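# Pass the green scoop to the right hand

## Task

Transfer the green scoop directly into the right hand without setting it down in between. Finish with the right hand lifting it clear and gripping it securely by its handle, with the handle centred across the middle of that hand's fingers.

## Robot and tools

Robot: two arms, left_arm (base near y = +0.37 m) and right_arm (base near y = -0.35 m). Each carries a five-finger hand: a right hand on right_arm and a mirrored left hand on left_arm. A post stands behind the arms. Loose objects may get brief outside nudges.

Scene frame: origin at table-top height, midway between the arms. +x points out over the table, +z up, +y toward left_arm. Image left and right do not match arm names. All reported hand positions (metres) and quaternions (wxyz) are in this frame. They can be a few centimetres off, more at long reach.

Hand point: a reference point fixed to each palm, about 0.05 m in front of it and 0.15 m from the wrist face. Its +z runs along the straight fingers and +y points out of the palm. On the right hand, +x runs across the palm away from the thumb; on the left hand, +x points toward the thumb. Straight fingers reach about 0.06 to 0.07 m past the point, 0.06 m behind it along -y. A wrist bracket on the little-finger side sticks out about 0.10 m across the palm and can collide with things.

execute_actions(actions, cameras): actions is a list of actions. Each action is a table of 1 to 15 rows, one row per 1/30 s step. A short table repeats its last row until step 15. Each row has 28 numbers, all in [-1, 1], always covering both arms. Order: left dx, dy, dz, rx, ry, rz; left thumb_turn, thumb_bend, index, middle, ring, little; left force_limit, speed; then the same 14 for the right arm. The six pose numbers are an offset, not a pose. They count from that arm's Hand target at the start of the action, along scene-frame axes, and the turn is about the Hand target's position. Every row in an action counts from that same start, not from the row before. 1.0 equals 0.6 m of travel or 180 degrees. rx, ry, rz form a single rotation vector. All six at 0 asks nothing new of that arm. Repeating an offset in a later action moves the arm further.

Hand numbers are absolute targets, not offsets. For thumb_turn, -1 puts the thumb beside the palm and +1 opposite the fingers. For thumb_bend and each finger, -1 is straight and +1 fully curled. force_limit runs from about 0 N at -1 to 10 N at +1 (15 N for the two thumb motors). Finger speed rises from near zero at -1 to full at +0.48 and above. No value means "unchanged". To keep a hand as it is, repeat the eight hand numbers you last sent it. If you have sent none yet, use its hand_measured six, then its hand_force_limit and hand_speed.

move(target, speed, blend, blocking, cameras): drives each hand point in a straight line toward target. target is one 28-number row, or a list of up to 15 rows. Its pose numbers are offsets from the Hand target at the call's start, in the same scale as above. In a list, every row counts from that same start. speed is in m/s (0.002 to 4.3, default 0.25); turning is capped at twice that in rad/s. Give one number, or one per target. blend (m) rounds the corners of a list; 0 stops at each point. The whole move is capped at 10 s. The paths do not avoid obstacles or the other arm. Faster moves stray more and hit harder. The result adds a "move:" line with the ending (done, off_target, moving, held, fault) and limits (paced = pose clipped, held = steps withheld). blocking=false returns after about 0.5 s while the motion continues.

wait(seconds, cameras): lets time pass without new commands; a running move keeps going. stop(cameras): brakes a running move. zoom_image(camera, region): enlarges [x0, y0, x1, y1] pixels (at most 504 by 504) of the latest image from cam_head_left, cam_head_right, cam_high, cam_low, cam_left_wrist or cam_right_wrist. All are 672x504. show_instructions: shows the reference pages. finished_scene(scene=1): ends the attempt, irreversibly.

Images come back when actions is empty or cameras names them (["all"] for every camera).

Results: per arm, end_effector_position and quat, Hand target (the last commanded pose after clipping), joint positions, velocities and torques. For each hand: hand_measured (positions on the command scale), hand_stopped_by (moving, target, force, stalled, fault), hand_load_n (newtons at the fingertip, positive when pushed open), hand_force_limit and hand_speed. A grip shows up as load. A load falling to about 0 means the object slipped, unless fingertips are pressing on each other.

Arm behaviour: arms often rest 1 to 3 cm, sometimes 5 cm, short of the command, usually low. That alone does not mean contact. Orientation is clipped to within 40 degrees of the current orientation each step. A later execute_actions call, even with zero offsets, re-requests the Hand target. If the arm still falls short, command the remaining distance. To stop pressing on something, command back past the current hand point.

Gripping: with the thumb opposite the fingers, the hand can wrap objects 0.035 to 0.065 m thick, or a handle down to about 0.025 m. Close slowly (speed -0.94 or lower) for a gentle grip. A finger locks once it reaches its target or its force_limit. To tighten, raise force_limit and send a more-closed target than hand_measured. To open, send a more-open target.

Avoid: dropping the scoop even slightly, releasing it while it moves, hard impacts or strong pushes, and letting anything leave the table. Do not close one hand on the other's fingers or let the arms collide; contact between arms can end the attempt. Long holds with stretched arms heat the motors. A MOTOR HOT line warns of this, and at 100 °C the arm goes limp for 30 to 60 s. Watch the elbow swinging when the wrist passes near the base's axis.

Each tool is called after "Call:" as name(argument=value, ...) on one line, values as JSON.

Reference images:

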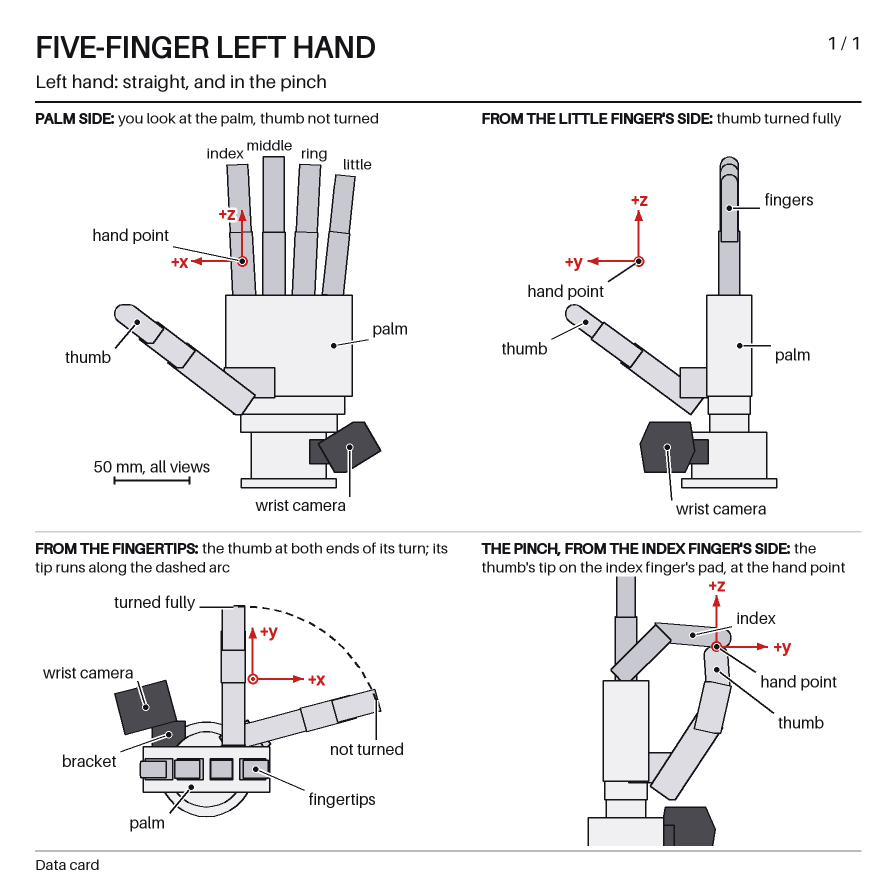

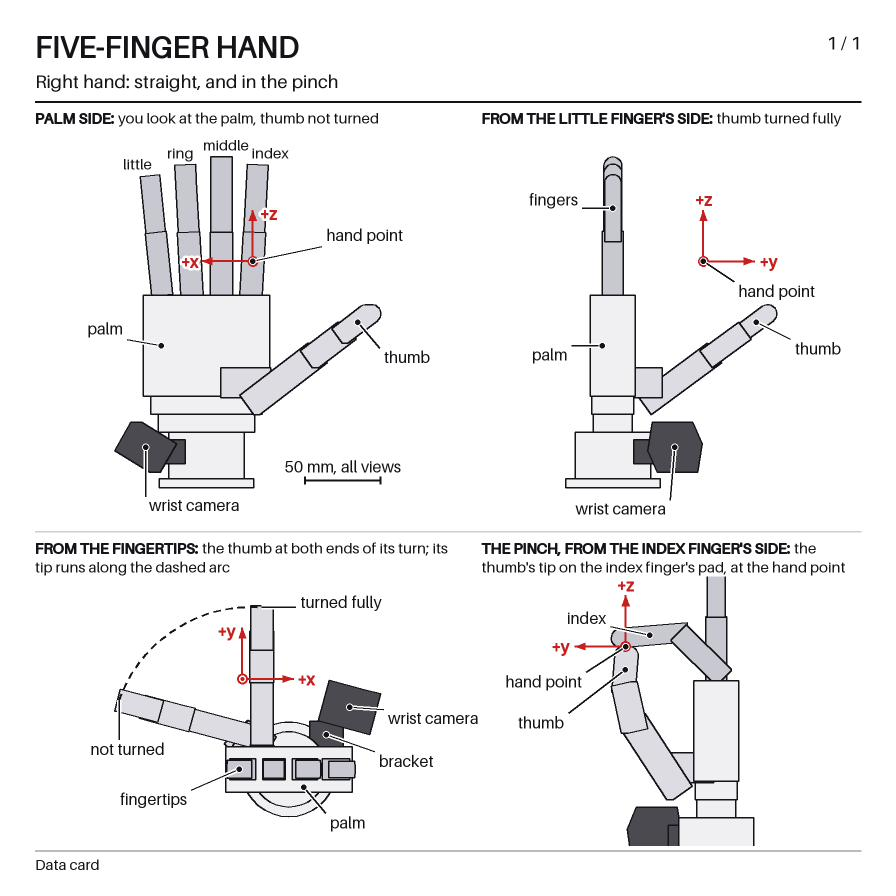

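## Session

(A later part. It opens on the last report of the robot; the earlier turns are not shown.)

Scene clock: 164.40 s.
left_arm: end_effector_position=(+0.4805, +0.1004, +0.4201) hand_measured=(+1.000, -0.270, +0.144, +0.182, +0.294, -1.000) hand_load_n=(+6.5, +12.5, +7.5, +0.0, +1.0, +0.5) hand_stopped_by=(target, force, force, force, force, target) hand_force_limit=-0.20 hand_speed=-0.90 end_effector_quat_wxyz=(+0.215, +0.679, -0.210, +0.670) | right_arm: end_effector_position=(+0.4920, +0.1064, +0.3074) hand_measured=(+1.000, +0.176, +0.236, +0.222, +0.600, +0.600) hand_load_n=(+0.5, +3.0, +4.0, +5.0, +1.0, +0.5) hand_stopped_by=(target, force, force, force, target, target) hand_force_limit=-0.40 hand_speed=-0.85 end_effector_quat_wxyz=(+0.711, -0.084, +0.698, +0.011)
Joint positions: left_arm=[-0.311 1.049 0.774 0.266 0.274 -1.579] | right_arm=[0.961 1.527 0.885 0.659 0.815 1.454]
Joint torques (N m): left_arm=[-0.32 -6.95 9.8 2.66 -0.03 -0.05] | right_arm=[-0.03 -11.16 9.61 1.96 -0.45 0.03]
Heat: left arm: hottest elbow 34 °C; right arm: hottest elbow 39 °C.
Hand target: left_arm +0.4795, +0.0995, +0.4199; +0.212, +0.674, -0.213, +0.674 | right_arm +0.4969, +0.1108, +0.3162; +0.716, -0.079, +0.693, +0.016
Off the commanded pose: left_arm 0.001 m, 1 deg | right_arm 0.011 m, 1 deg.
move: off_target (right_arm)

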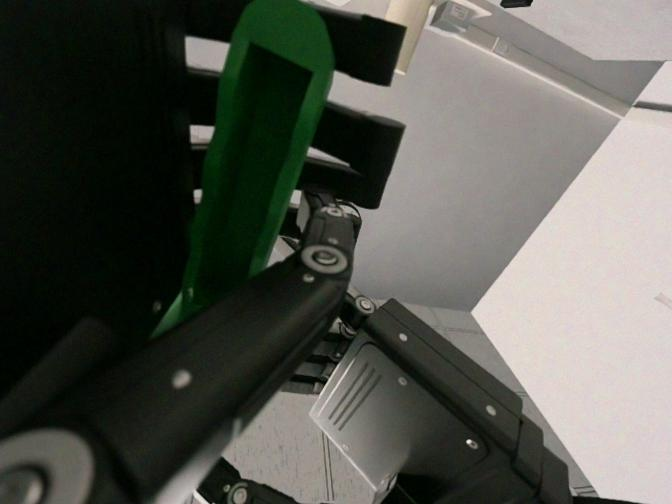

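Call:
move(target=[0,0,0,0,0,0,1,-0.1,0.35,0.35,0.35,-1,-0.2,-0.9,0.013,0,0,0,0,0,1,0.4,0.6,0.6,0.6,0.6,-0.4,-0.85], speed=0.03, cameras=["cam_right_wrist"])

Scene clock: 165.67 s.
left_arm: end_effector_position=(+0.4804, +0.1004, +0.4194) hand_measured=(+1.000, -0.270, +0.144, +0.182, +0.294, -1.000) hand_load_n=(+5.0, +12.0, +5.0, +0.0, +1.5, +0.0) hand_stopped_by=(target, force, force, force, force, target) hand_force_limit=-0.20 hand_speed=-0.90 end_effector_quat_wxyz=(+0.215, +0.679, -0.210, +0.670) | right_arm: end_effector_position=(+0.4942, +0.1066, +0.3058) hand_measured=(+1.000, +0.176, +0.236, +0.222, +0.600, +0.600) hand_load_n=(+0.5, +3.0, +4.0, +4.5, +0.5, +0.0) hand_stopped_by=(target, force, force, force, target, target) hand_force_limit=-0.40 hand_speed=-0.85 end_effector_quat_wxyz=(+0.710, -0.088, +0.698, +0.013)
Joint positions: left_arm=[-0.311 1.049 0.773 0.266 0.274 -1.579] | right_arm=[0.953 1.53 0.885 0.659 0.797 1.454]
Joint torques (N m): left_arm=[-0.09 -6.77 9.94 2.65 -0.01 -0.07] | right_arm=[-0.62 -10.52 10.67 1.87 -0.31 0.03]
Heat: left arm: hottest elbow 34 °C; right arm: hottest elbow 39 °C.
Hand target: left_arm +0.4795, +0.0995, +0.4200; +0.212, +0.674, -0.213, +0.674 | right_arm +0.5047, +0.1109, +0.3162; +0.716, -0.079, +0.693, +0.016
Off the commanded pose: left_arm 0.001 m, 1 deg | right_arm 0.015 m, 1 deg.
move: off_target (right_arm)

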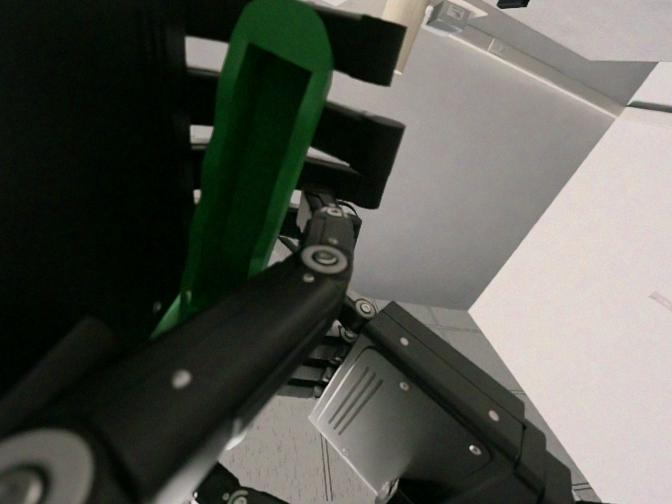

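Call:
zoom_image(camera="cam_right_wrist", region=[180, 100, 430, 300])

Call:
execute_actions(actions=[])

Scaled by 2.016.

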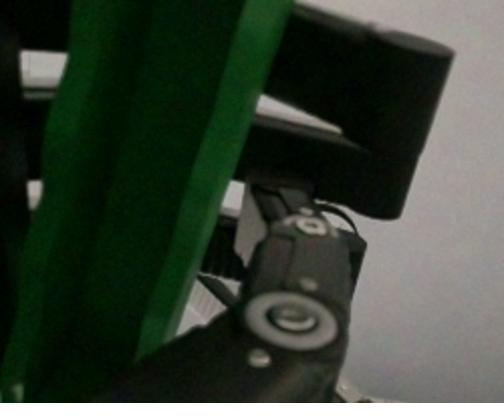

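Scene clock: 166.17 s.
left_arm: end_effector_position=(+0.4804, +0.1004, +0.4194) hand_measured=(+1.000, -0.270, +0.144, +0.182, +0.294, -1.000) hand_load_n=(+5.0, +12.0, +5.0, +0.0, +1.5, +0.0) hand_stopped_by=(target, force, force, force, force, target) hand_force_limit=-0.20 hand_speed=-0.90 end_effector_quat_wxyz=(+0.215, +0.679, -0.210, +0.670) | right_arm: end_effector_position=(+0.4943, +0.1066, +0.3056) hand_measured=(+1.000, +0.176, +0.236, +0.222, +0.600, +0.600) hand_load_n=(+0.5, +3.5, +4.0, +4.5, +0.5, +0.5) hand_stopped_by=(target, force, force, force, target, target) hand_force_limit=-0.40 hand_speed=-0.85 end_effector_quat_wxyz=(+0.710, -0.088, +0.698, +0.013)
Joint positions: left_arm=[-0.311 1.049 0.773 0.266 0.274 -1.579] | right_arm=[0.953 1.53 0.885 0.659 0.797 1.454]
Joint velocities: within noise
Joint torques (N m): left_arm=[-0.26 -6.83 9.88 2.66 0.01 -0.06] | right_arm=[-0.67 -11.22 10.63 1.92 -0.3 0.06]
Heat: left arm: hottest elbow 34 °C; right arm: hottest elbow 39 °C.
Hand target: left_arm +0.4795, +0.0995, +0.4201; +0.212, +0.674, -0.213, +0.675 | right_arm +0.5047, +0.1109, +0.3161; +0.716, -0.079, +0.693, +0.016
Off the commanded pose: left_arm 0.001 m, 1 deg | right_arm 0.015 m, 1 deg.

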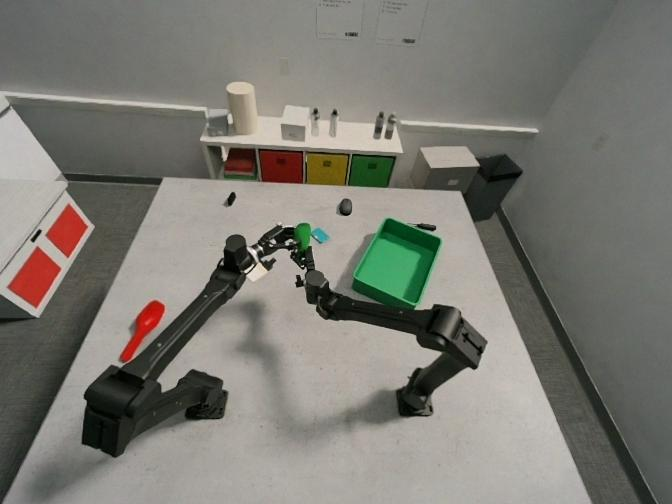

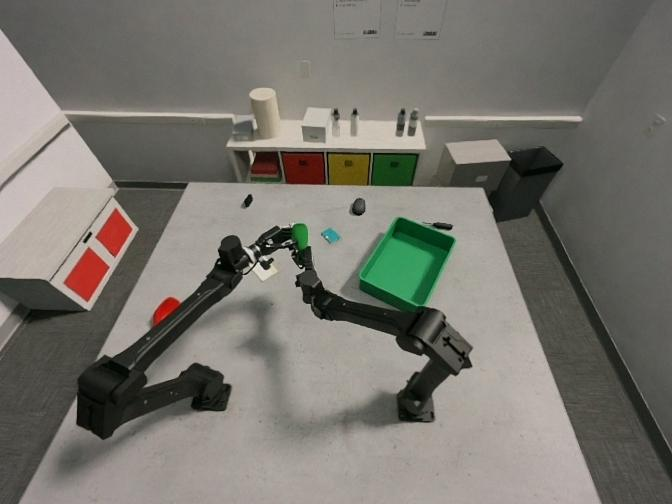

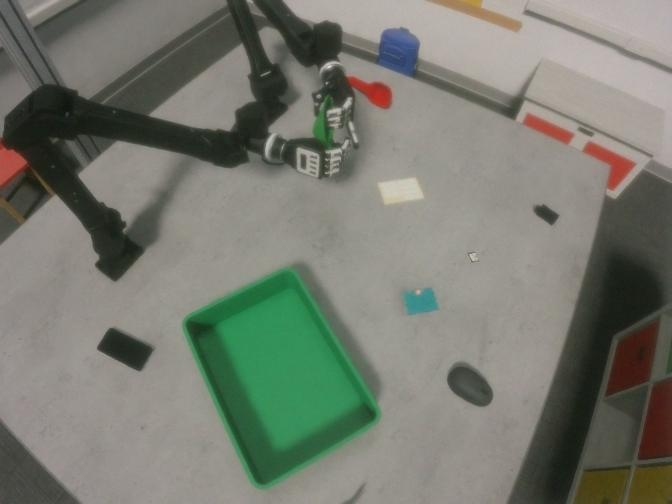

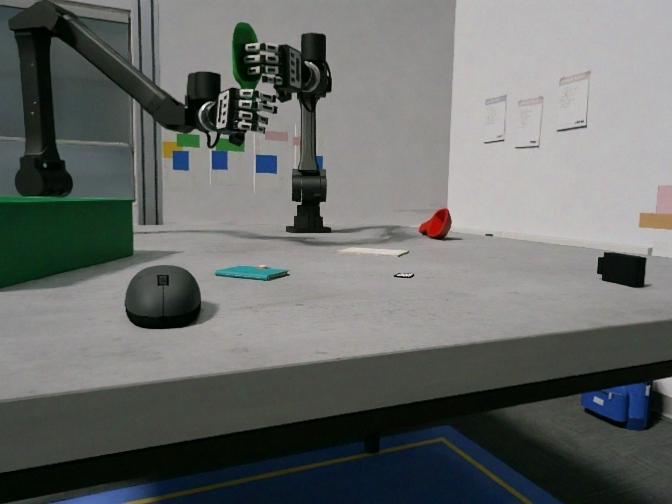

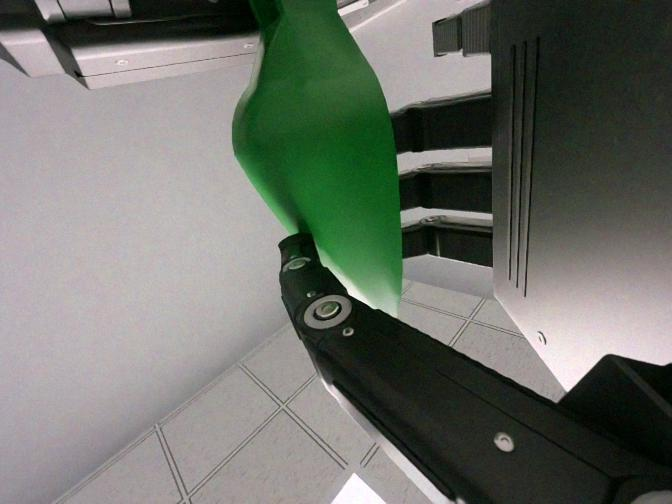

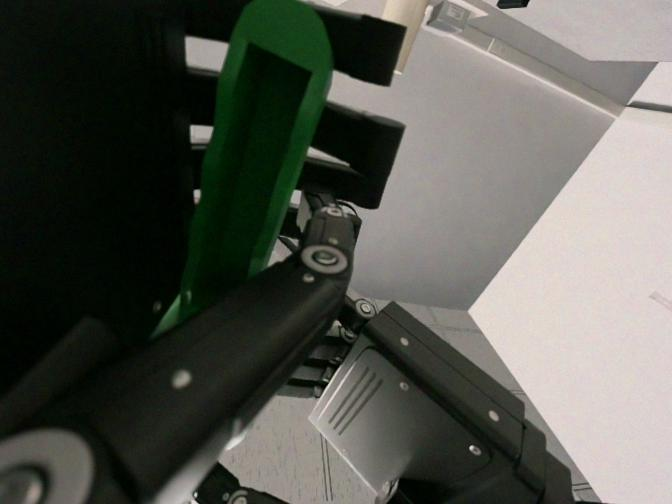

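Call:
move(target=[0,0,0,0,0,0,1,-0.1,0.35,0.35,0.35,-1,-0.2,-0.9,0,0,0,0,0,0,1,-0.3,0.6,0.6,0.6,0.6,-0.4,-0.75], speed=0.03, cameras=["cam_right_wrist"])

Scene clock: 168.13 s.
left_arm: end_effector_position=(+0.4804, +0.1004, +0.4194) hand_measured=(+1.000, -0.270, +0.144, +0.182, +0.294, -1.000) hand_load_n=(+5.0, +12.0, +5.0, +0.0, +1.5, +0.0) hand_stopped_by=(target, force, force, force, force, target) hand_force_limit=-0.20 hand_speed=-0.90 end_effector_quat_wxyz=(+0.215, +0.679, -0.210, +0.670) | right_arm: end_effector_position=(+0.4943, +0.1066, +0.3056) hand_measured=(+1.000, -0.300, +0.236, +0.222, +0.600, +0.600) hand_load_n=(+0.0, +0.0, +0.0, +0.0, +0.5, +0.0) hand_stopped_by=(target, target, force, force, target, target) hand_force_limit=-0.40 hand_speed=-0.75 end_effector_quat_wxyz=(+0.710, -0.088, +0.698, +0.013)
Joint positions: left_arm=[-0.311 1.049 0.773 0.266 0.274 -1.579] | right_arm=[0.953 1.53 0.885 0.659 0.797 1.454]
Joint torques (N m): left_arm=[-0.15 -6.71 9.91 2.65 0.01 -0.09] | right_arm=[-1.2 -11.11 10.54 1.85 -0.26 0.05]
Heat: left arm: hottest elbow 34 °C; right arm: hottest elbow 39 °C.
Hand target: left_arm +0.4795, +0.0995, +0.4201; +0.212, +0.674, -0.213, +0.675 | right_arm +0.5047, +0.1109, +0.3161; +0.716, -0.079, +0.693, +0.016
Off the commanded pose: left_arm 0.002 m, 1 deg | right_arm 0.015 m, 1 deg.
move: done

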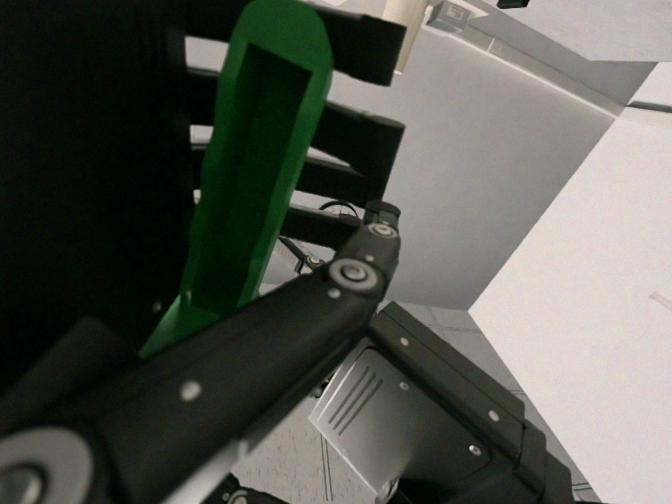

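Call:
move(target=[[0,0,0,0,0,0,1,-0.1,0.35,0.35,0.35,-1,-0.2,-0.9,0,0,0,0,0,0,1,-1,0.24,0.22,0.3,0.3,-0.4,-0.5],[0,0,0,0,0,0,1,-0.1,0.35,0.35,0.35,-1,-0.2,-0.9,0,0,0,0.033,0.005,0,1,-1,0.24,0.22,0.3,0.3,-0.4,-0.5]], speed=0.03, cameras=["cam_right_wrist","cam_left_wrist"])

Scene clock: 175.00 s.
left_arm: end_effector_position=(+0.4804, +0.1004, +0.4192) hand_measured=(+1.000, -0.270, +0.144, +0.182, +0.294, -1.000) hand_load_n=(+3.0, +9.5, +2.0, +1.5, +1.0, +0.0) hand_stopped_by=(target, force, force, force, force, target) hand_force_limit=-0.20 hand_speed=-0.90 end_effector_quat_wxyz=(+0.214, +0.679, -0.210, +0.670) | right_arm: end_effector_position=(+0.4967, +0.1061, +0.3005) hand_measured=(+1.000, -1.000, +0.240, +0.220, +0.300, +0.300) hand_load_n=(-0.5, +0.0, +0.0, +0.0, +0.0, +0.0) hand_stopped_by=(target, target, target, target, target, target) hand_force_limit=-0.40 hand_speed=-0.50 end_effector_quat_wxyz=(+0.705, -0.058, +0.706, +0.041)
Joint positions: left_arm=[-0.311 1.049 0.773 0.266 0.274 -1.577] | right_arm=[0.953 1.548 0.885 0.659 0.8 1.549]
Joint torques (N m): left_arm=[-0.21 -6.59 9.95 2.62 0 -0.06] | right_arm=[-1.2 -10.81 10.35 2.45 -0.03 0.12]
Heat: left arm: hottest elbow 34 °C; right arm: hottest elbow 40 °C.
Hand target: left_arm +0.4795, +0.0995, +0.4201; +0.212, +0.674, -0.213, +0.675 | right_arm +0.5047, +0.1109, +0.3161; +0.714, -0.042, +0.697, +0.053
Off the commanded pose: left_arm 0.002 m, 1 deg | right_arm 0.018 m, 3 deg.
move: off_target (right_arm)
Images, in order (width x height): cam_left_wrist 672x504, cam_right_wrist 672x504.

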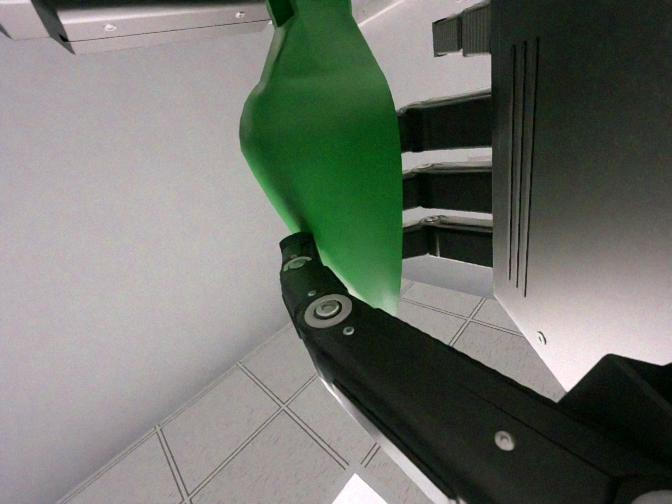

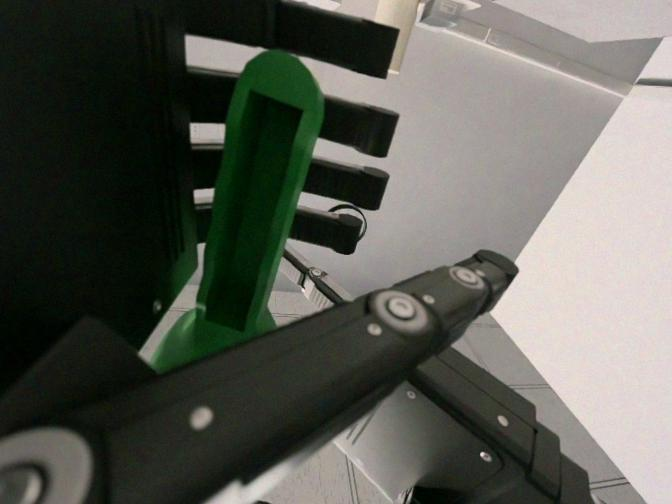

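Call:
move(target=[0,0,0,0,0,0,1,-0.1,0.35,0.35,0.35,-1,-0.2,-0.9,0.012,0,0.014,0.006,-0.044,0.001,1,-1,0.24,0.22,0.3,0.3,-0.4,-0.5], speed=0.03, cameras=["cam_right_wrist","cam_left_wrist"])

Scene clock: 179.80 s.
left_arm: end_effector_position=(+0.4804, +0.1004, +0.4192) hand_measured=(+1.000, -0.270, +0.144, +0.182, +0.294, -1.000) hand_load_n=(+3.0, +9.5, +2.5, +1.5, +1.0, +0.0) hand_stopped_by=(target, force, force, force, force, target) hand_force_limit=-0.20 hand_speed=-0.90 end_effector_quat_wxyz=(+0.214, +0.679, -0.211, +0.670) | right_arm: end_effector_position=(+0.5006, +0.1106, +0.3123) hand_measured=(+1.000, -1.000, +0.240, +0.220, +0.300, +0.300) hand_load_n=(-0.5, +0.0, +0.0, +0.0, +0.0, +0.0) hand_stopped_by=(target, target, target, target, target, target) hand_force_limit=-0.40 hand_speed=-0.50 end_effector_quat_wxyz=(+0.752, -0.051, +0.655, +0.057)
Joint positions: left_arm=[-0.311 1.049 0.773 0.266 0.274 -1.577] | right_arm=[0.939 1.633 0.885 0.939 0.765 1.435]
Joint torques (N m): left_arm=[-0.32 -6.77 9.95 2.61 0.01 -0.06] | right_arm=[-1.26 -11.75 9.8 2.3 -0.32 0.01]
Heat: left arm: hottest elbow 34 °C; right arm: hottest elbow 40 °C.
Hand target: left_arm +0.4795, +0.0995, +0.4201; +0.212, +0.674, -0.213, +0.675 | right_arm +0.5118, +0.1110, +0.3246; +0.761, -0.040, +0.645, +0.058
Off the commanded pose: left_arm 0.002 m, 1 deg | right_arm 0.017 m, 2 deg.
move: off_target (right_arm)
Images, in order (width x height): cam_left_wrist 672x504, cam_right_wrist 672x504.

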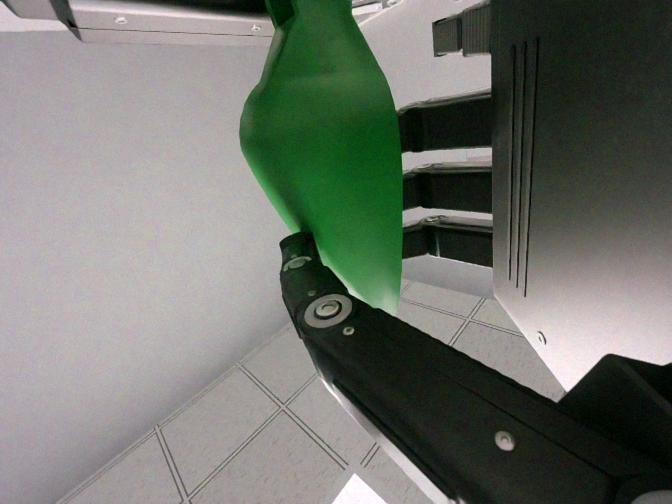

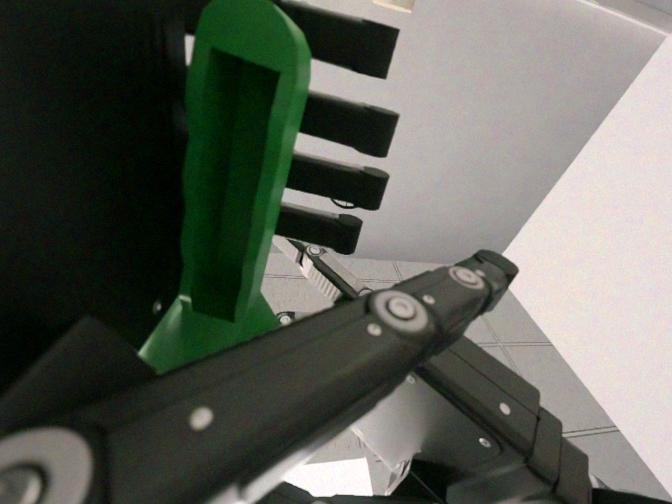

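Call:
move(target=[0,0,0,0,0,0,1,-0.1,0.35,0.35,0.35,-1,-0.2,-0.9,0,0,0,0,0,0,1,-1,0.8,0.8,0.8,0.8,-0.4,-0.85], speed=0.03, cameras=["cam_right_wrist"])

Scene clock: 181.90 s.
left_arm: end_effector_position=(+0.4804, +0.1004, +0.4192) hand_measured=(+1.000, -0.270, +0.144, +0.182, +0.294, -1.000) hand_load_n=(+3.0, +9.5, +2.0, +1.5, +1.5, +0.0) hand_stopped_by=(target, force, force, force, force, target) hand_force_limit=-0.20 hand_speed=-0.90 end_effector_quat_wxyz=(+0.214, +0.679, -0.211, +0.670) | right_arm: end_effector_position=(+0.5007, +0.1106, +0.3123) hand_measured=(+1.000, -1.000, +0.800, +0.800, +0.800, +0.800) hand_load_n=(-0.5, +0.0, +0.0, +0.0, +0.5, +0.0) hand_stopped_by=(target, target, target, target, target, target) hand_force_limit=-0.40 hand_speed=-0.85 end_effector_quat_wxyz=(+0.752, -0.051, +0.655, +0.057)
Joint positions: left_arm=[-0.311 1.049 0.773 0.266 0.274 -1.577] | right_arm=[0.939 1.633 0.885 0.939 0.764 1.435]
Joint torques (N m): left_arm=[-0.15 -6.83 9.87 2.52 0.01 -0.05] | right_arm=[-1.08 -11.69 9.78 2.3 -0.29 -0.05]
Heat: left arm: hottest elbow 34 °C; right arm: hottest elbow 40 °C.
Hand target: left_arm +0.4795, +0.0995, +0.4201; +0.212, +0.674, -0.213, +0.675 | right_arm +0.5119, +0.1109, +0.3246; +0.761, -0.040, +0.645, +0.057
Off the commanded pose: left_arm 0.002 m, 1 deg | right_arm 0.017 m, 2 deg.
move: done

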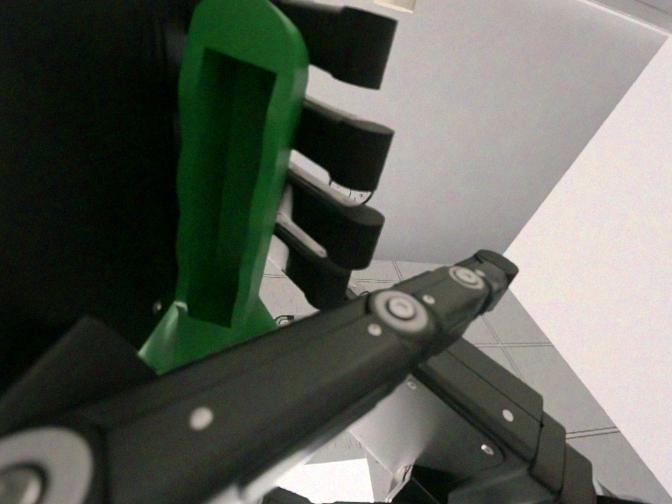

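Call:
move(target=[0,0,0,0,0,0,1,-0.1,0.35,0.35,0.35,-1,-0.2,-0.9,0,0,0,0,0,0,1,-1,0.99,0.99,0.99,0.99,-0.3,-0.9], speed=0.03, cameras=["cam_right_wrist"])

Scene clock: 182.97 s.
left_arm: end_effector_position=(+0.4804, +0.1005, +0.4197) hand_measured=(+1.000, -0.270, +0.144, +0.182, +0.294, -1.000) hand_load_n=(+2.5, +10.5, +3.0, +0.5, +3.0, +0.0) hand_stopped_by=(target, force, force, force, force, target) hand_force_limit=-0.20 hand_speed=-0.90 end_effector_quat_wxyz=(+0.216, +0.679, -0.209, +0.670) | right_arm: end_effector_position=(+0.5025, +0.1087, +0.3125) hand_measured=(+1.000, -1.000, +0.990, +0.990, +0.990, +0.990) hand_load_n=(+0.0, +0.0, +0.0, +0.0, +3.0, +0.0) hand_stopped_by=(target, target, target, target, target, target) hand_force_limit=-0.30 hand_speed=-0.90 end_effector_quat_wxyz=(+0.752, -0.047, +0.655, +0.059)
Joint positions: left_arm=[-0.311 1.049 0.773 0.266 0.274 -1.581] | right_arm=[0.935 1.634 0.885 0.942 0.764 1.444]
Joint torques (N m): left_arm=[-0.15 -7.12 9.89 2.65 -0.01 -0.01] | right_arm=[-1.49 -11.63 9.83 2.11 -0.28 -0.11]
Heat: left arm: hottest elbow 34 °C; right arm: hottest elbow 40 °C.
Hand target: left_arm +0.4795, +0.0995, +0.4201; +0.212, +0.674, -0.213, +0.675 | right_arm +0.5118, +0.1110, +0.3245; +0.761, -0.040, +0.645, +0.057
Off the commanded pose: left_arm 0.001 m, 1 deg | right_arm 0.015 m, 2 deg.
move: done

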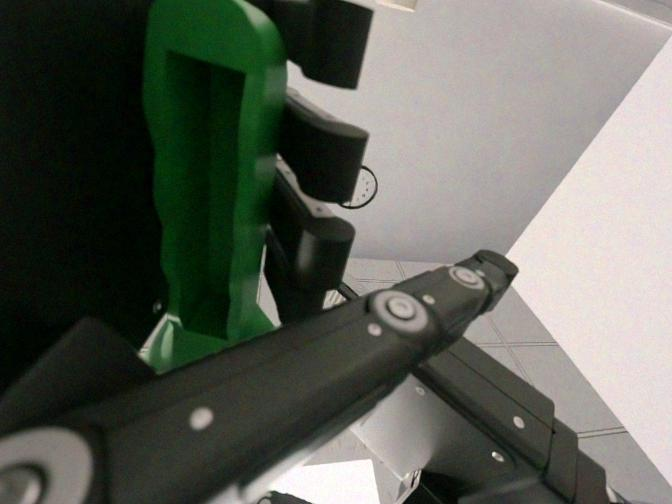

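Call:
move(target=[[0,0,0,0,0,0,1,-0.1,0.35,0.35,0.35,-1,-0.2,-0.9,0,0,0,0,0,0,1,-1,0.2,0.2,0.99,0.99,-0.3,-0.5],[0,0,0,0,0,0,1,-0.1,0.35,0.35,0.35,-1,-0.2,-0.9,0,0,0,0,0,0,1,0.8,0.2,0.2,0.99,0.99,-0.5,-0.85]], speed=0.03, cameras=["cam_right_wrist"])

Scene clock: 193.00 s.
left_arm: end_effector_position=(+0.4804, +0.1005, +0.4197) hand_measured=(+1.000, -0.270, +0.144, +0.182, +0.294, -1.000) hand_load_n=(+2.5, +10.5, +3.0, +0.5, +3.0, +0.0) hand_stopped_by=(target, force, force, force, force, target) hand_force_limit=-0.20 hand_speed=-0.90 end_effector_quat_wxyz=(+0.216, +0.679, -0.209, +0.670) | right_arm: end_effector_position=(+0.5025, +0.1086, +0.3125) hand_measured=(+1.000, +0.054, +0.200, +0.200, +0.990, +0.990) hand_load_n=(+0.0, +0.0, +0.0, +0.0, +3.0, +0.0) hand_stopped_by=(target, moving, target, target, target, target) hand_force_limit=-0.50 hand_speed=-0.85 end_effector_quat_wxyz=(+0.752, -0.047, +0.655, +0.059)
Joint positions: left_arm=[-0.311 1.049 0.773 0.266 0.274 -1.581] | right_arm=[0.935 1.634 0.885 0.942 0.764 1.445]
Joint torques (N m): left_arm=[-0.38 -6.53 9.91 2.66 -0.01 -0.01] | right_arm=[-1.26 -11.87 9.87 2.22 -0.3 -0.11]
Heat: left arm: hottest elbow 34 °C; right arm: hottest elbow 41 °C.
Hand target: left_arm +0.4795, +0.0995, +0.4201; +0.212, +0.674, -0.213, +0.675 | right_arm +0.5118, +0.1110, +0.3246; +0.761, -0.040, +0.645, +0.058
Off the commanded pose: left_arm 0.001 m, 1 deg | right_arm 0.015 m, 2 deg.
move: moving (right_arm; no rest 5 s after target 2's new numbers were sent); target 2's new numbers were sent with right_arm's hand 0.015 m and 2 deg from that target

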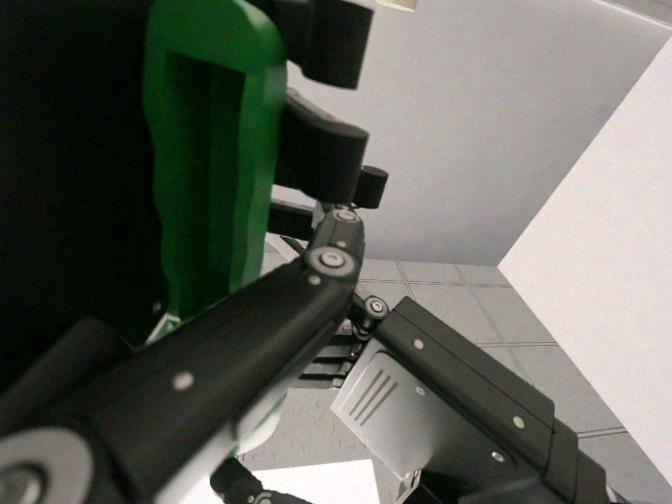

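Call:
wait(seconds=4, cameras=["cam_right_wrist"])

Scene clock: 197.10 s.
left_arm: end_effector_position=(+0.4804, +0.1005, +0.4198) hand_measured=(+1.000, -0.270, +0.144, +0.182, +0.294, -1.000) hand_load_n=(+2.5, +10.0, +3.0, +0.5, +3.5, +0.0) hand_stopped_by=(target, force, force, force, force, target) hand_force_limit=-0.20 hand_speed=-0.90 end_effector_quat_wxyz=(+0.216, +0.679, -0.209, +0.670) | right_arm: end_effector_position=(+0.5025, +0.1086, +0.3126) hand_measured=(+1.000, +0.560, +0.200, +0.200, +0.990, +0.990) hand_load_n=(+1.0, +4.0, +0.0, +0.0, +2.0, +0.0) hand_stopped_by=(target, force, target, target, target, target) hand_force_limit=-0.50 hand_speed=-0.85 end_effector_quat_wxyz=(+0.752, -0.046, +0.655, +0.059)
Joint positions: left_arm=[-0.311 1.049 0.773 0.267 0.274 -1.581] | right_arm=[0.935 1.634 0.885 0.942 0.764 1.445]
Joint torques (N m): left_arm=[-0.56 -6.59 9.94 2.69 -0.01 -0.01] | right_arm=[-0.79 -11.93 9.91 2.19 -0.3 -0.14]
Heat: left arm: hottest elbow 35 °C; right arm: hottest elbow 41 °C.
Hand target: left_arm +0.4795, +0.0995, +0.4201; +0.212, +0.674, -0.213, +0.675 | right_arm +0.5118, +0.1109, +0.3246; +0.761, -0.040, +0.645, +0.058
Off the commanded pose: left_arm 0.001 m, 1 deg | right_arm 0.015 m, 2 deg.
wait: 4.00 s; at rest by 2.40 s

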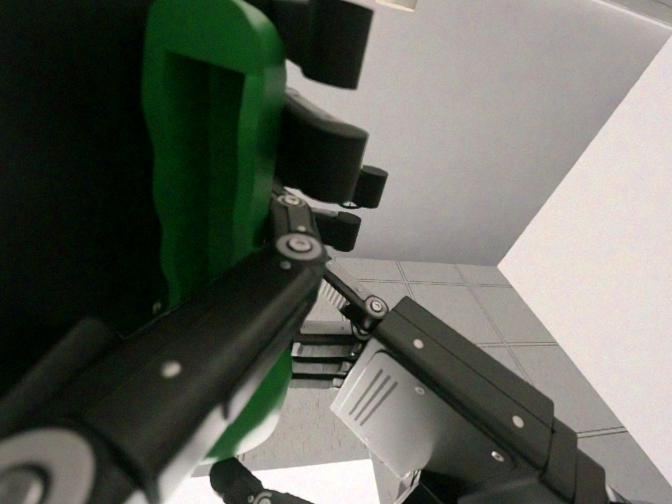

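Call:
move(target=[0,0,0,0,0,0,1,-0.1,0.35,0.35,0.35,-1,-0.2,-0.9,0,0,0,0,0,0,1,0.95,0.2,0.2,0.99,0.99,-0.1,-0.85], speed=0.03, cameras=["cam_right_wrist"])

Scene clock: 197.83 s.
left_arm: end_effector_position=(+0.4804, +0.1005, +0.4198) hand_measured=(+1.000, -0.270, +0.144, +0.182, +0.294, -1.000) hand_load_n=(+2.5, +10.0, +3.0, +0.5, +4.0, +0.0) hand_stopped_by=(target, force, force, force, force, target) hand_force_limit=-0.20 hand_speed=-0.90 end_effector_quat_wxyz=(+0.216, +0.679, -0.209, +0.670) | right_arm: end_effector_position=(+0.5024, +0.1087, +0.3126) hand_measured=(+1.000, +0.584, +0.200, +0.200, +0.990, +0.990) hand_load_n=(+1.0, +7.0, +0.0, -0.5, +1.0, +0.0) hand_stopped_by=(target, force, target, target, target, target) hand_force_limit=-0.10 hand_speed=-0.85 end_effector_quat_wxyz=(+0.752, -0.046, +0.655, +0.060)
Joint positions: left_arm=[-0.311 1.049 0.773 0.267 0.274 -1.582] | right_arm=[0.935 1.634 0.885 0.942 0.763 1.446]
Joint torques (N m): left_arm=[-0.03 -6.77 9.98 2.65 -0.01 -0.01] | right_arm=[-0.62 -11.69 9.78 2.17 -0.27 -0.11]
Heat: left arm: hottest elbow 35 °C; right arm: hottest elbow 41 °C.
Hand target: left_arm +0.4795, +0.0995, +0.4201; +0.212, +0.674, -0.213, +0.675 | right_arm +0.5118, +0.1110, +0.3246; +0.761, -0.040, +0.645, +0.058
Off the commanded pose: left_arm 0.001 m, 1 deg | right_arm 0.015 m, 2 deg.
move: done

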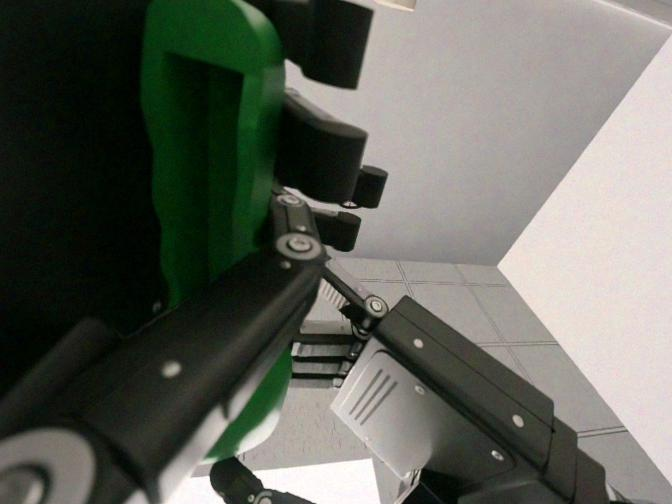

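Call:
move(target=[0,0,0,0,0,0,1,-0.1,0.35,0.35,0.35,-1,-0.2,-0.9,0,0,0,0,0,0,1,0.95,0.99,0.99,1,1,-0.2,-0.85], speed=0.03, cameras=["cam_right_wrist"])

Scene clock: 198.70 s.
left_arm: end_effector_position=(+0.4804, +0.1006, +0.4200) hand_measured=(+1.000, -0.270, +0.144, +0.182, +0.294, -1.000) hand_load_n=(+2.5, +10.5, +3.0, +0.5, +3.0, +0.0) hand_stopped_by=(target, force, force, force, force, target) hand_force_limit=-0.20 hand_speed=-0.90 end_effector_quat_wxyz=(+0.216, +0.679, -0.208, +0.670) | right_arm: end_effector_position=(+0.5024, +0.1087, +0.3129) hand_measured=(+1.000, +0.584, +0.350, +0.308, +1.000, +1.000) hand_load_n=(+1.5, +7.0, +4.5, +4.5, +2.0, +0.0) hand_stopped_by=(target, force, force, force, target, target) hand_force_limit=-0.20 hand_speed=-0.85 end_effector_quat_wxyz=(+0.752, -0.046, +0.655, +0.061)
Joint positions: left_arm=[-0.311 1.049 0.773 0.267 0.274 -1.583] | right_arm=[0.935 1.634 0.885 0.942 0.763 1.448]
Joint torques (N m): left_arm=[-0.03 -6.77 9.91 2.52 0 -0.01] | right_arm=[-1.14 -11.63 9.87 2.18 -0.23 -0.14]
Heat: left arm: hottest elbow 35 °C; right arm: hottest elbow 41 °C.
Hand target: left_arm +0.4795, +0.0995, +0.4202; +0.212, +0.674, -0.213, +0.675 | right_arm +0.5118, +0.1110, +0.3245; +0.761, -0.040, +0.645, +0.058
Off the commanded pose: left_arm 0.001 m, 1 deg | right_arm 0.015 m, 2 deg.
move: done

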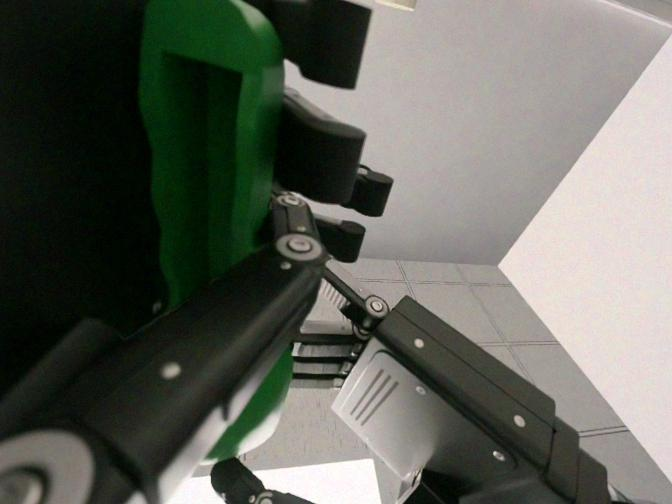

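Call:
move(target=[0,0,0,0,0,0,1,-0.36,0.06,0.1,0.2,-1,-0.2,-0.88,0,0,0,0,0,0,1,0.95,0.99,0.99,1,1,-0.2,-0.85], speed=0.03, cameras=["cam_right_wrist","cam_left_wrist"])

Scene clock: 201.00 s.
left_arm: end_effector_position=(+0.4804, +0.1005, +0.4199) hand_measured=(+1.000, -0.360, +0.060, +0.100, +0.200, -1.000) hand_load_n=(+0.0, +0.0, +0.0, +0.0, +0.0, +0.0) hand_stopped_by=(target, target, target, target, target, target) hand_force_limit=-0.20 hand_speed=-0.88 end_effector_quat_wxyz=(+0.215, +0.678, -0.209, +0.670) | right_arm: end_effector_position=(+0.5028, +0.1091, +0.3113) hand_measured=(+1.000, +0.584, +0.350, +0.308, +1.000, +1.000) hand_load_n=(+1.0, +7.0, +4.5, +4.5, +0.0, +0.0) hand_stopped_by=(target, force, force, force, target, target) hand_force_limit=-0.20 hand_speed=-0.85 end_effector_quat_wxyz=(+0.752, -0.051, +0.655, +0.055)
Joint positions: left_arm=[-0.311 1.049 0.773 0.267 0.274 -1.58] | right_arm=[0.935 1.635 0.885 0.942 0.763 1.433]
Joint torques (N m): left_arm=[-0.32 -6.83 9.84 2.5 0.01 -0.04] | right_arm=[-1.08 -11.58 9.73 2.06 -0.25 -0.02]
Heat: left arm: hottest elbow 35 °C; right arm: hottest elbow 41 °C.
Hand target: left_arm +0.4795, +0.0994, +0.4202; +0.212, +0.674, -0.213, +0.675 | right_arm +0.5118, +0.1109, +0.3246; +0.761, -0.040, +0.645, +0.057
Off the commanded pose: left_arm 0.001 m, 1 deg | right_arm 0.016 m, 2 deg.
move: done
Images, in order (width x height): cam_left_wrist 672x504, cam_right_wrist 672x504.

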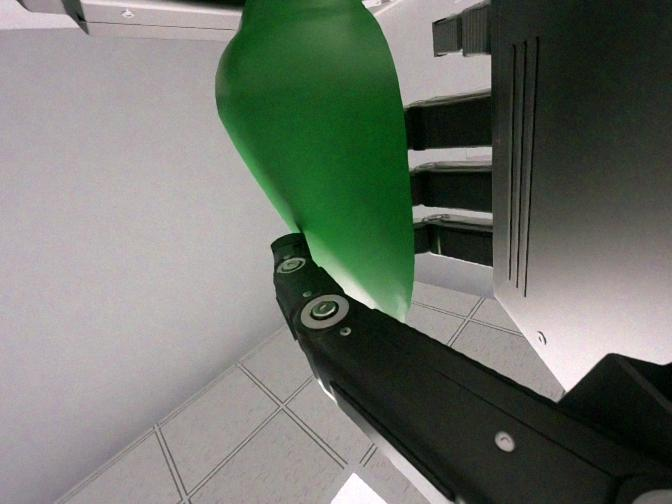

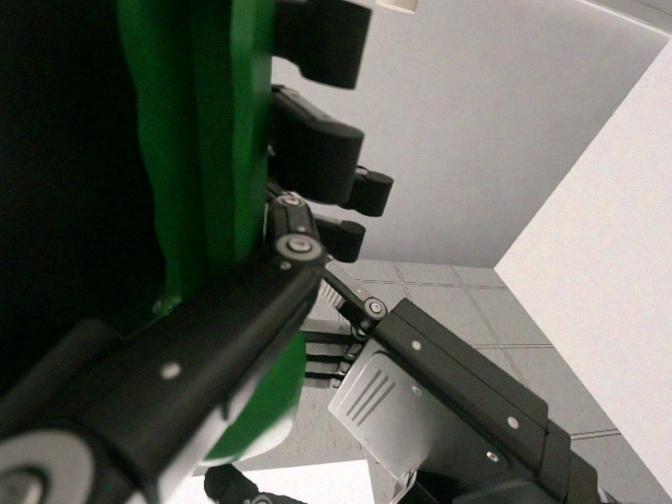

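Call:
move(target=[0,0,0,0,0,0,1,-0.1,0.35,0.35,0.35,-1,-0.2,-0.9,0,0,0,0,0,0,1,0.95,0.99,0.99,1,1,-0.2,-0.85], speed=0.03, cameras=["cam_right_wrist","cam_left_wrist","cam_high","cam_low"])

Scene clock: 202.20 s.
left_arm: end_effector_position=(+0.4804, +0.1005, +0.4198) hand_measured=(+1.000, -0.304, +0.188, +0.218, +0.350, -1.000) hand_load_n=(+0.0, +7.5, +3.0, +4.5, +0.5, +0.0) hand_stopped_by=(target, force, force, force, target, target) hand_force_limit=-0.20 hand_speed=-0.90 end_effector_quat_wxyz=(+0.215, +0.678, -0.210, +0.671) | right_arm: end_effector_position=(+0.5036, +0.1082, +0.3112) hand_measured=(+1.000, +0.584, +0.350, +0.308, +1.000, +1.000) hand_load_n=(+1.0, +7.0, +4.5, +4.5, +0.0, +0.0) hand_stopped_by=(target, force, force, force, target, target) hand_force_limit=-0.20 hand_speed=-0.85 end_effector_quat_wxyz=(+0.752, -0.050, +0.655, +0.054)
Joint positions: left_arm=[-0.311 1.049 0.773 0.267 0.274 -1.579] | right_arm=[0.933 1.635 0.885 0.942 0.764 1.433]
Joint torques (N m): left_arm=[-0.38 -7.06 9.99 2.51 0.01 -0.06] | right_arm=[-0.5 -11.99 9.7 2.19 -0.31 -0.03]
Heat: left arm: hottest elbow 35 °C; right arm: hottest elbow 41 °C.
Hand target: left_arm +0.4795, +0.0994, +0.4202; +0.212, +0.674, -0.213, +0.675 | right_arm +0.5118, +0.1110, +0.3246; +0.761, -0.040, +0.645, +0.058
Off the commanded pose: left_arm 0.001 m, 1 deg | right_arm 0.016 m, 2 deg.
move: done
Images, in order (width x height): cam_high 672x504, cam_low 672x504, cam_left_wrist 672x504, cam_right_wrist 672x504.

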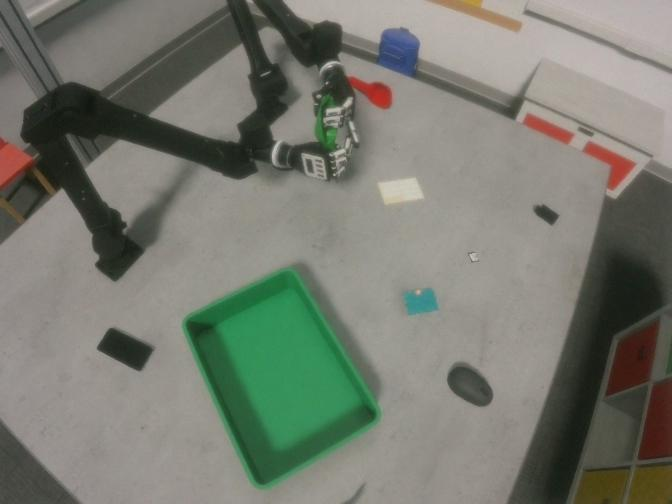

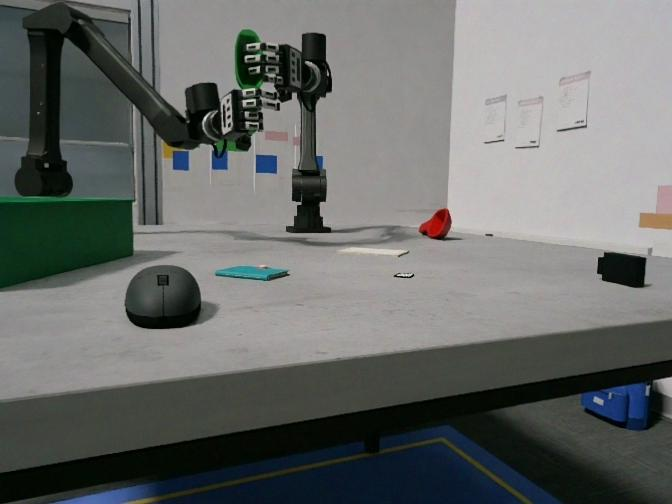

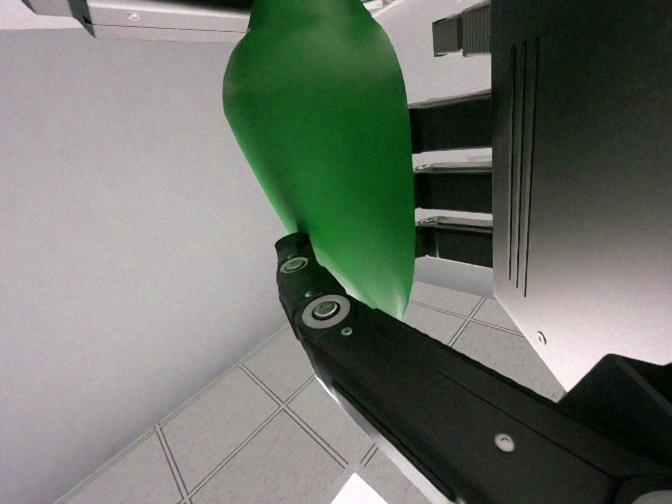

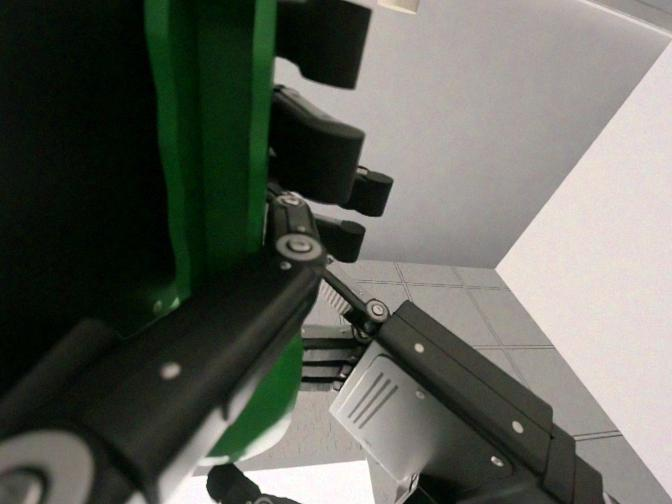

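Call:
move(target=[[0,0,0,0,0,0,1,-0.1,0.35,0.35,0.35,-1,-0.2,-0.9,0,0,0,0,0,0,1,0.95,0.1,0.1,1,1,-0.2,-0.6],[0,0,0,0,0,0,1,-0.1,0.35,0.35,0.35,-1,-0.2,-0.9,0,0,0,0,0,0,1,-1,0.1,0.1,0.1,0.1,-0.2,-0.7]], speed=0.03, cameras=["cam_right_wrist","cam_left_wrist"])

Scene clock: 209.90 s.
left_arm: end_effector_position=(+0.4803, +0.1004, +0.4197) hand_measured=(+1.000, -0.304, +0.188, +0.218, +0.350, -1.000) hand_load_n=(+0.0, +7.0, +2.0, +5.0, +0.5, +0.0) hand_stopped_by=(target, force, force, force, target, target) hand_force_limit=-0.20 hand_speed=-0.90 end_effector_quat_wxyz=(+0.214, +0.678, -0.210, +0.671) | right_arm: end_effector_position=(+0.5035, +0.1084, +0.3112) hand_measured=(+1.000, -1.000, +0.100, +0.100, +0.100, +0.100) hand_load_n=(+0.0, +0.0, +0.0, +0.0, +0.0, +0.0) hand_stopped_by=(target, target, target, target, target, target) hand_force_limit=-0.20 hand_speed=-0.70 end_effector_quat_wxyz=(+0.752, -0.050, +0.655, +0.054)
Joint positions: left_arm=[-0.311 1.049 0.773 0.267 0.274 -1.577] | right_arm=[0.933 1.635 0.885 0.942 0.763 1.433]
Joint torques (N m): left_arm=[-0.26 -6.65 9.92 2.56 0 -0.08] | right_arm=[-1.44 -12.1 9.68 1.99 -0.31 -0.01]
Heat: left arm: hottest elbow 35 °C; right arm: hottest elbow 41 °C.
Hand target: left_arm +0.4795, +0.0994, +0.4202; +0.212, +0.674, -0.213, +0.675 | right_arm +0.5118, +0.1110, +0.3246; +0.761, -0.040, +0.645, +0.058
Off the commanded pose: left_arm 0.001 m, 1 deg | right_arm 0.016 m, 2 deg.
move: done; target 2's new numbers were sent with right_arm's hand 0.016 m and 2 deg from that target
Images, in order (width x height): cam_left_wrist 672x504, cam_right_wrist 672x504.

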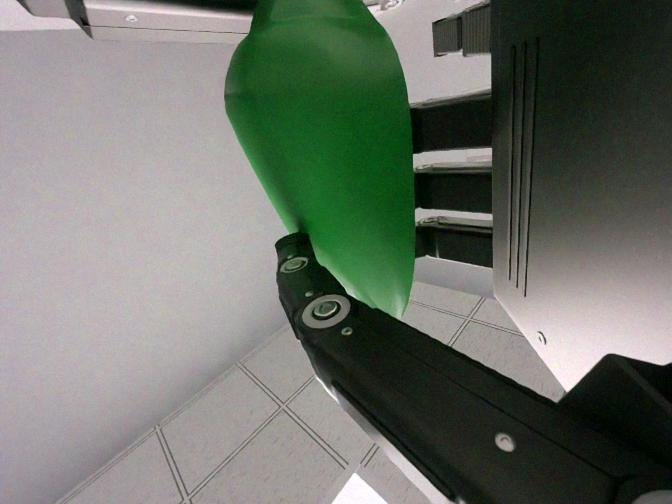

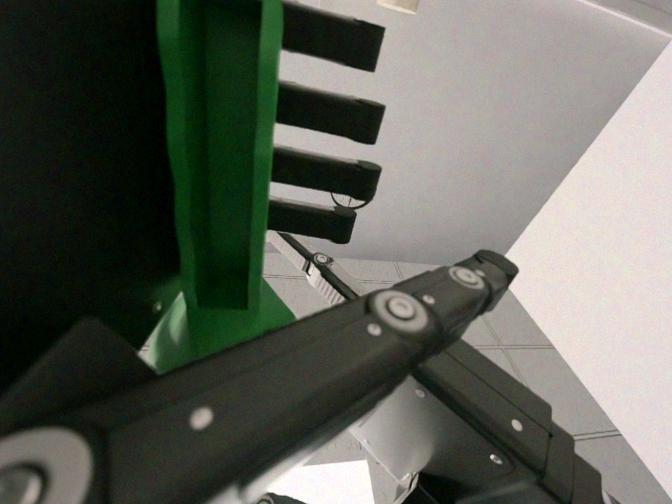

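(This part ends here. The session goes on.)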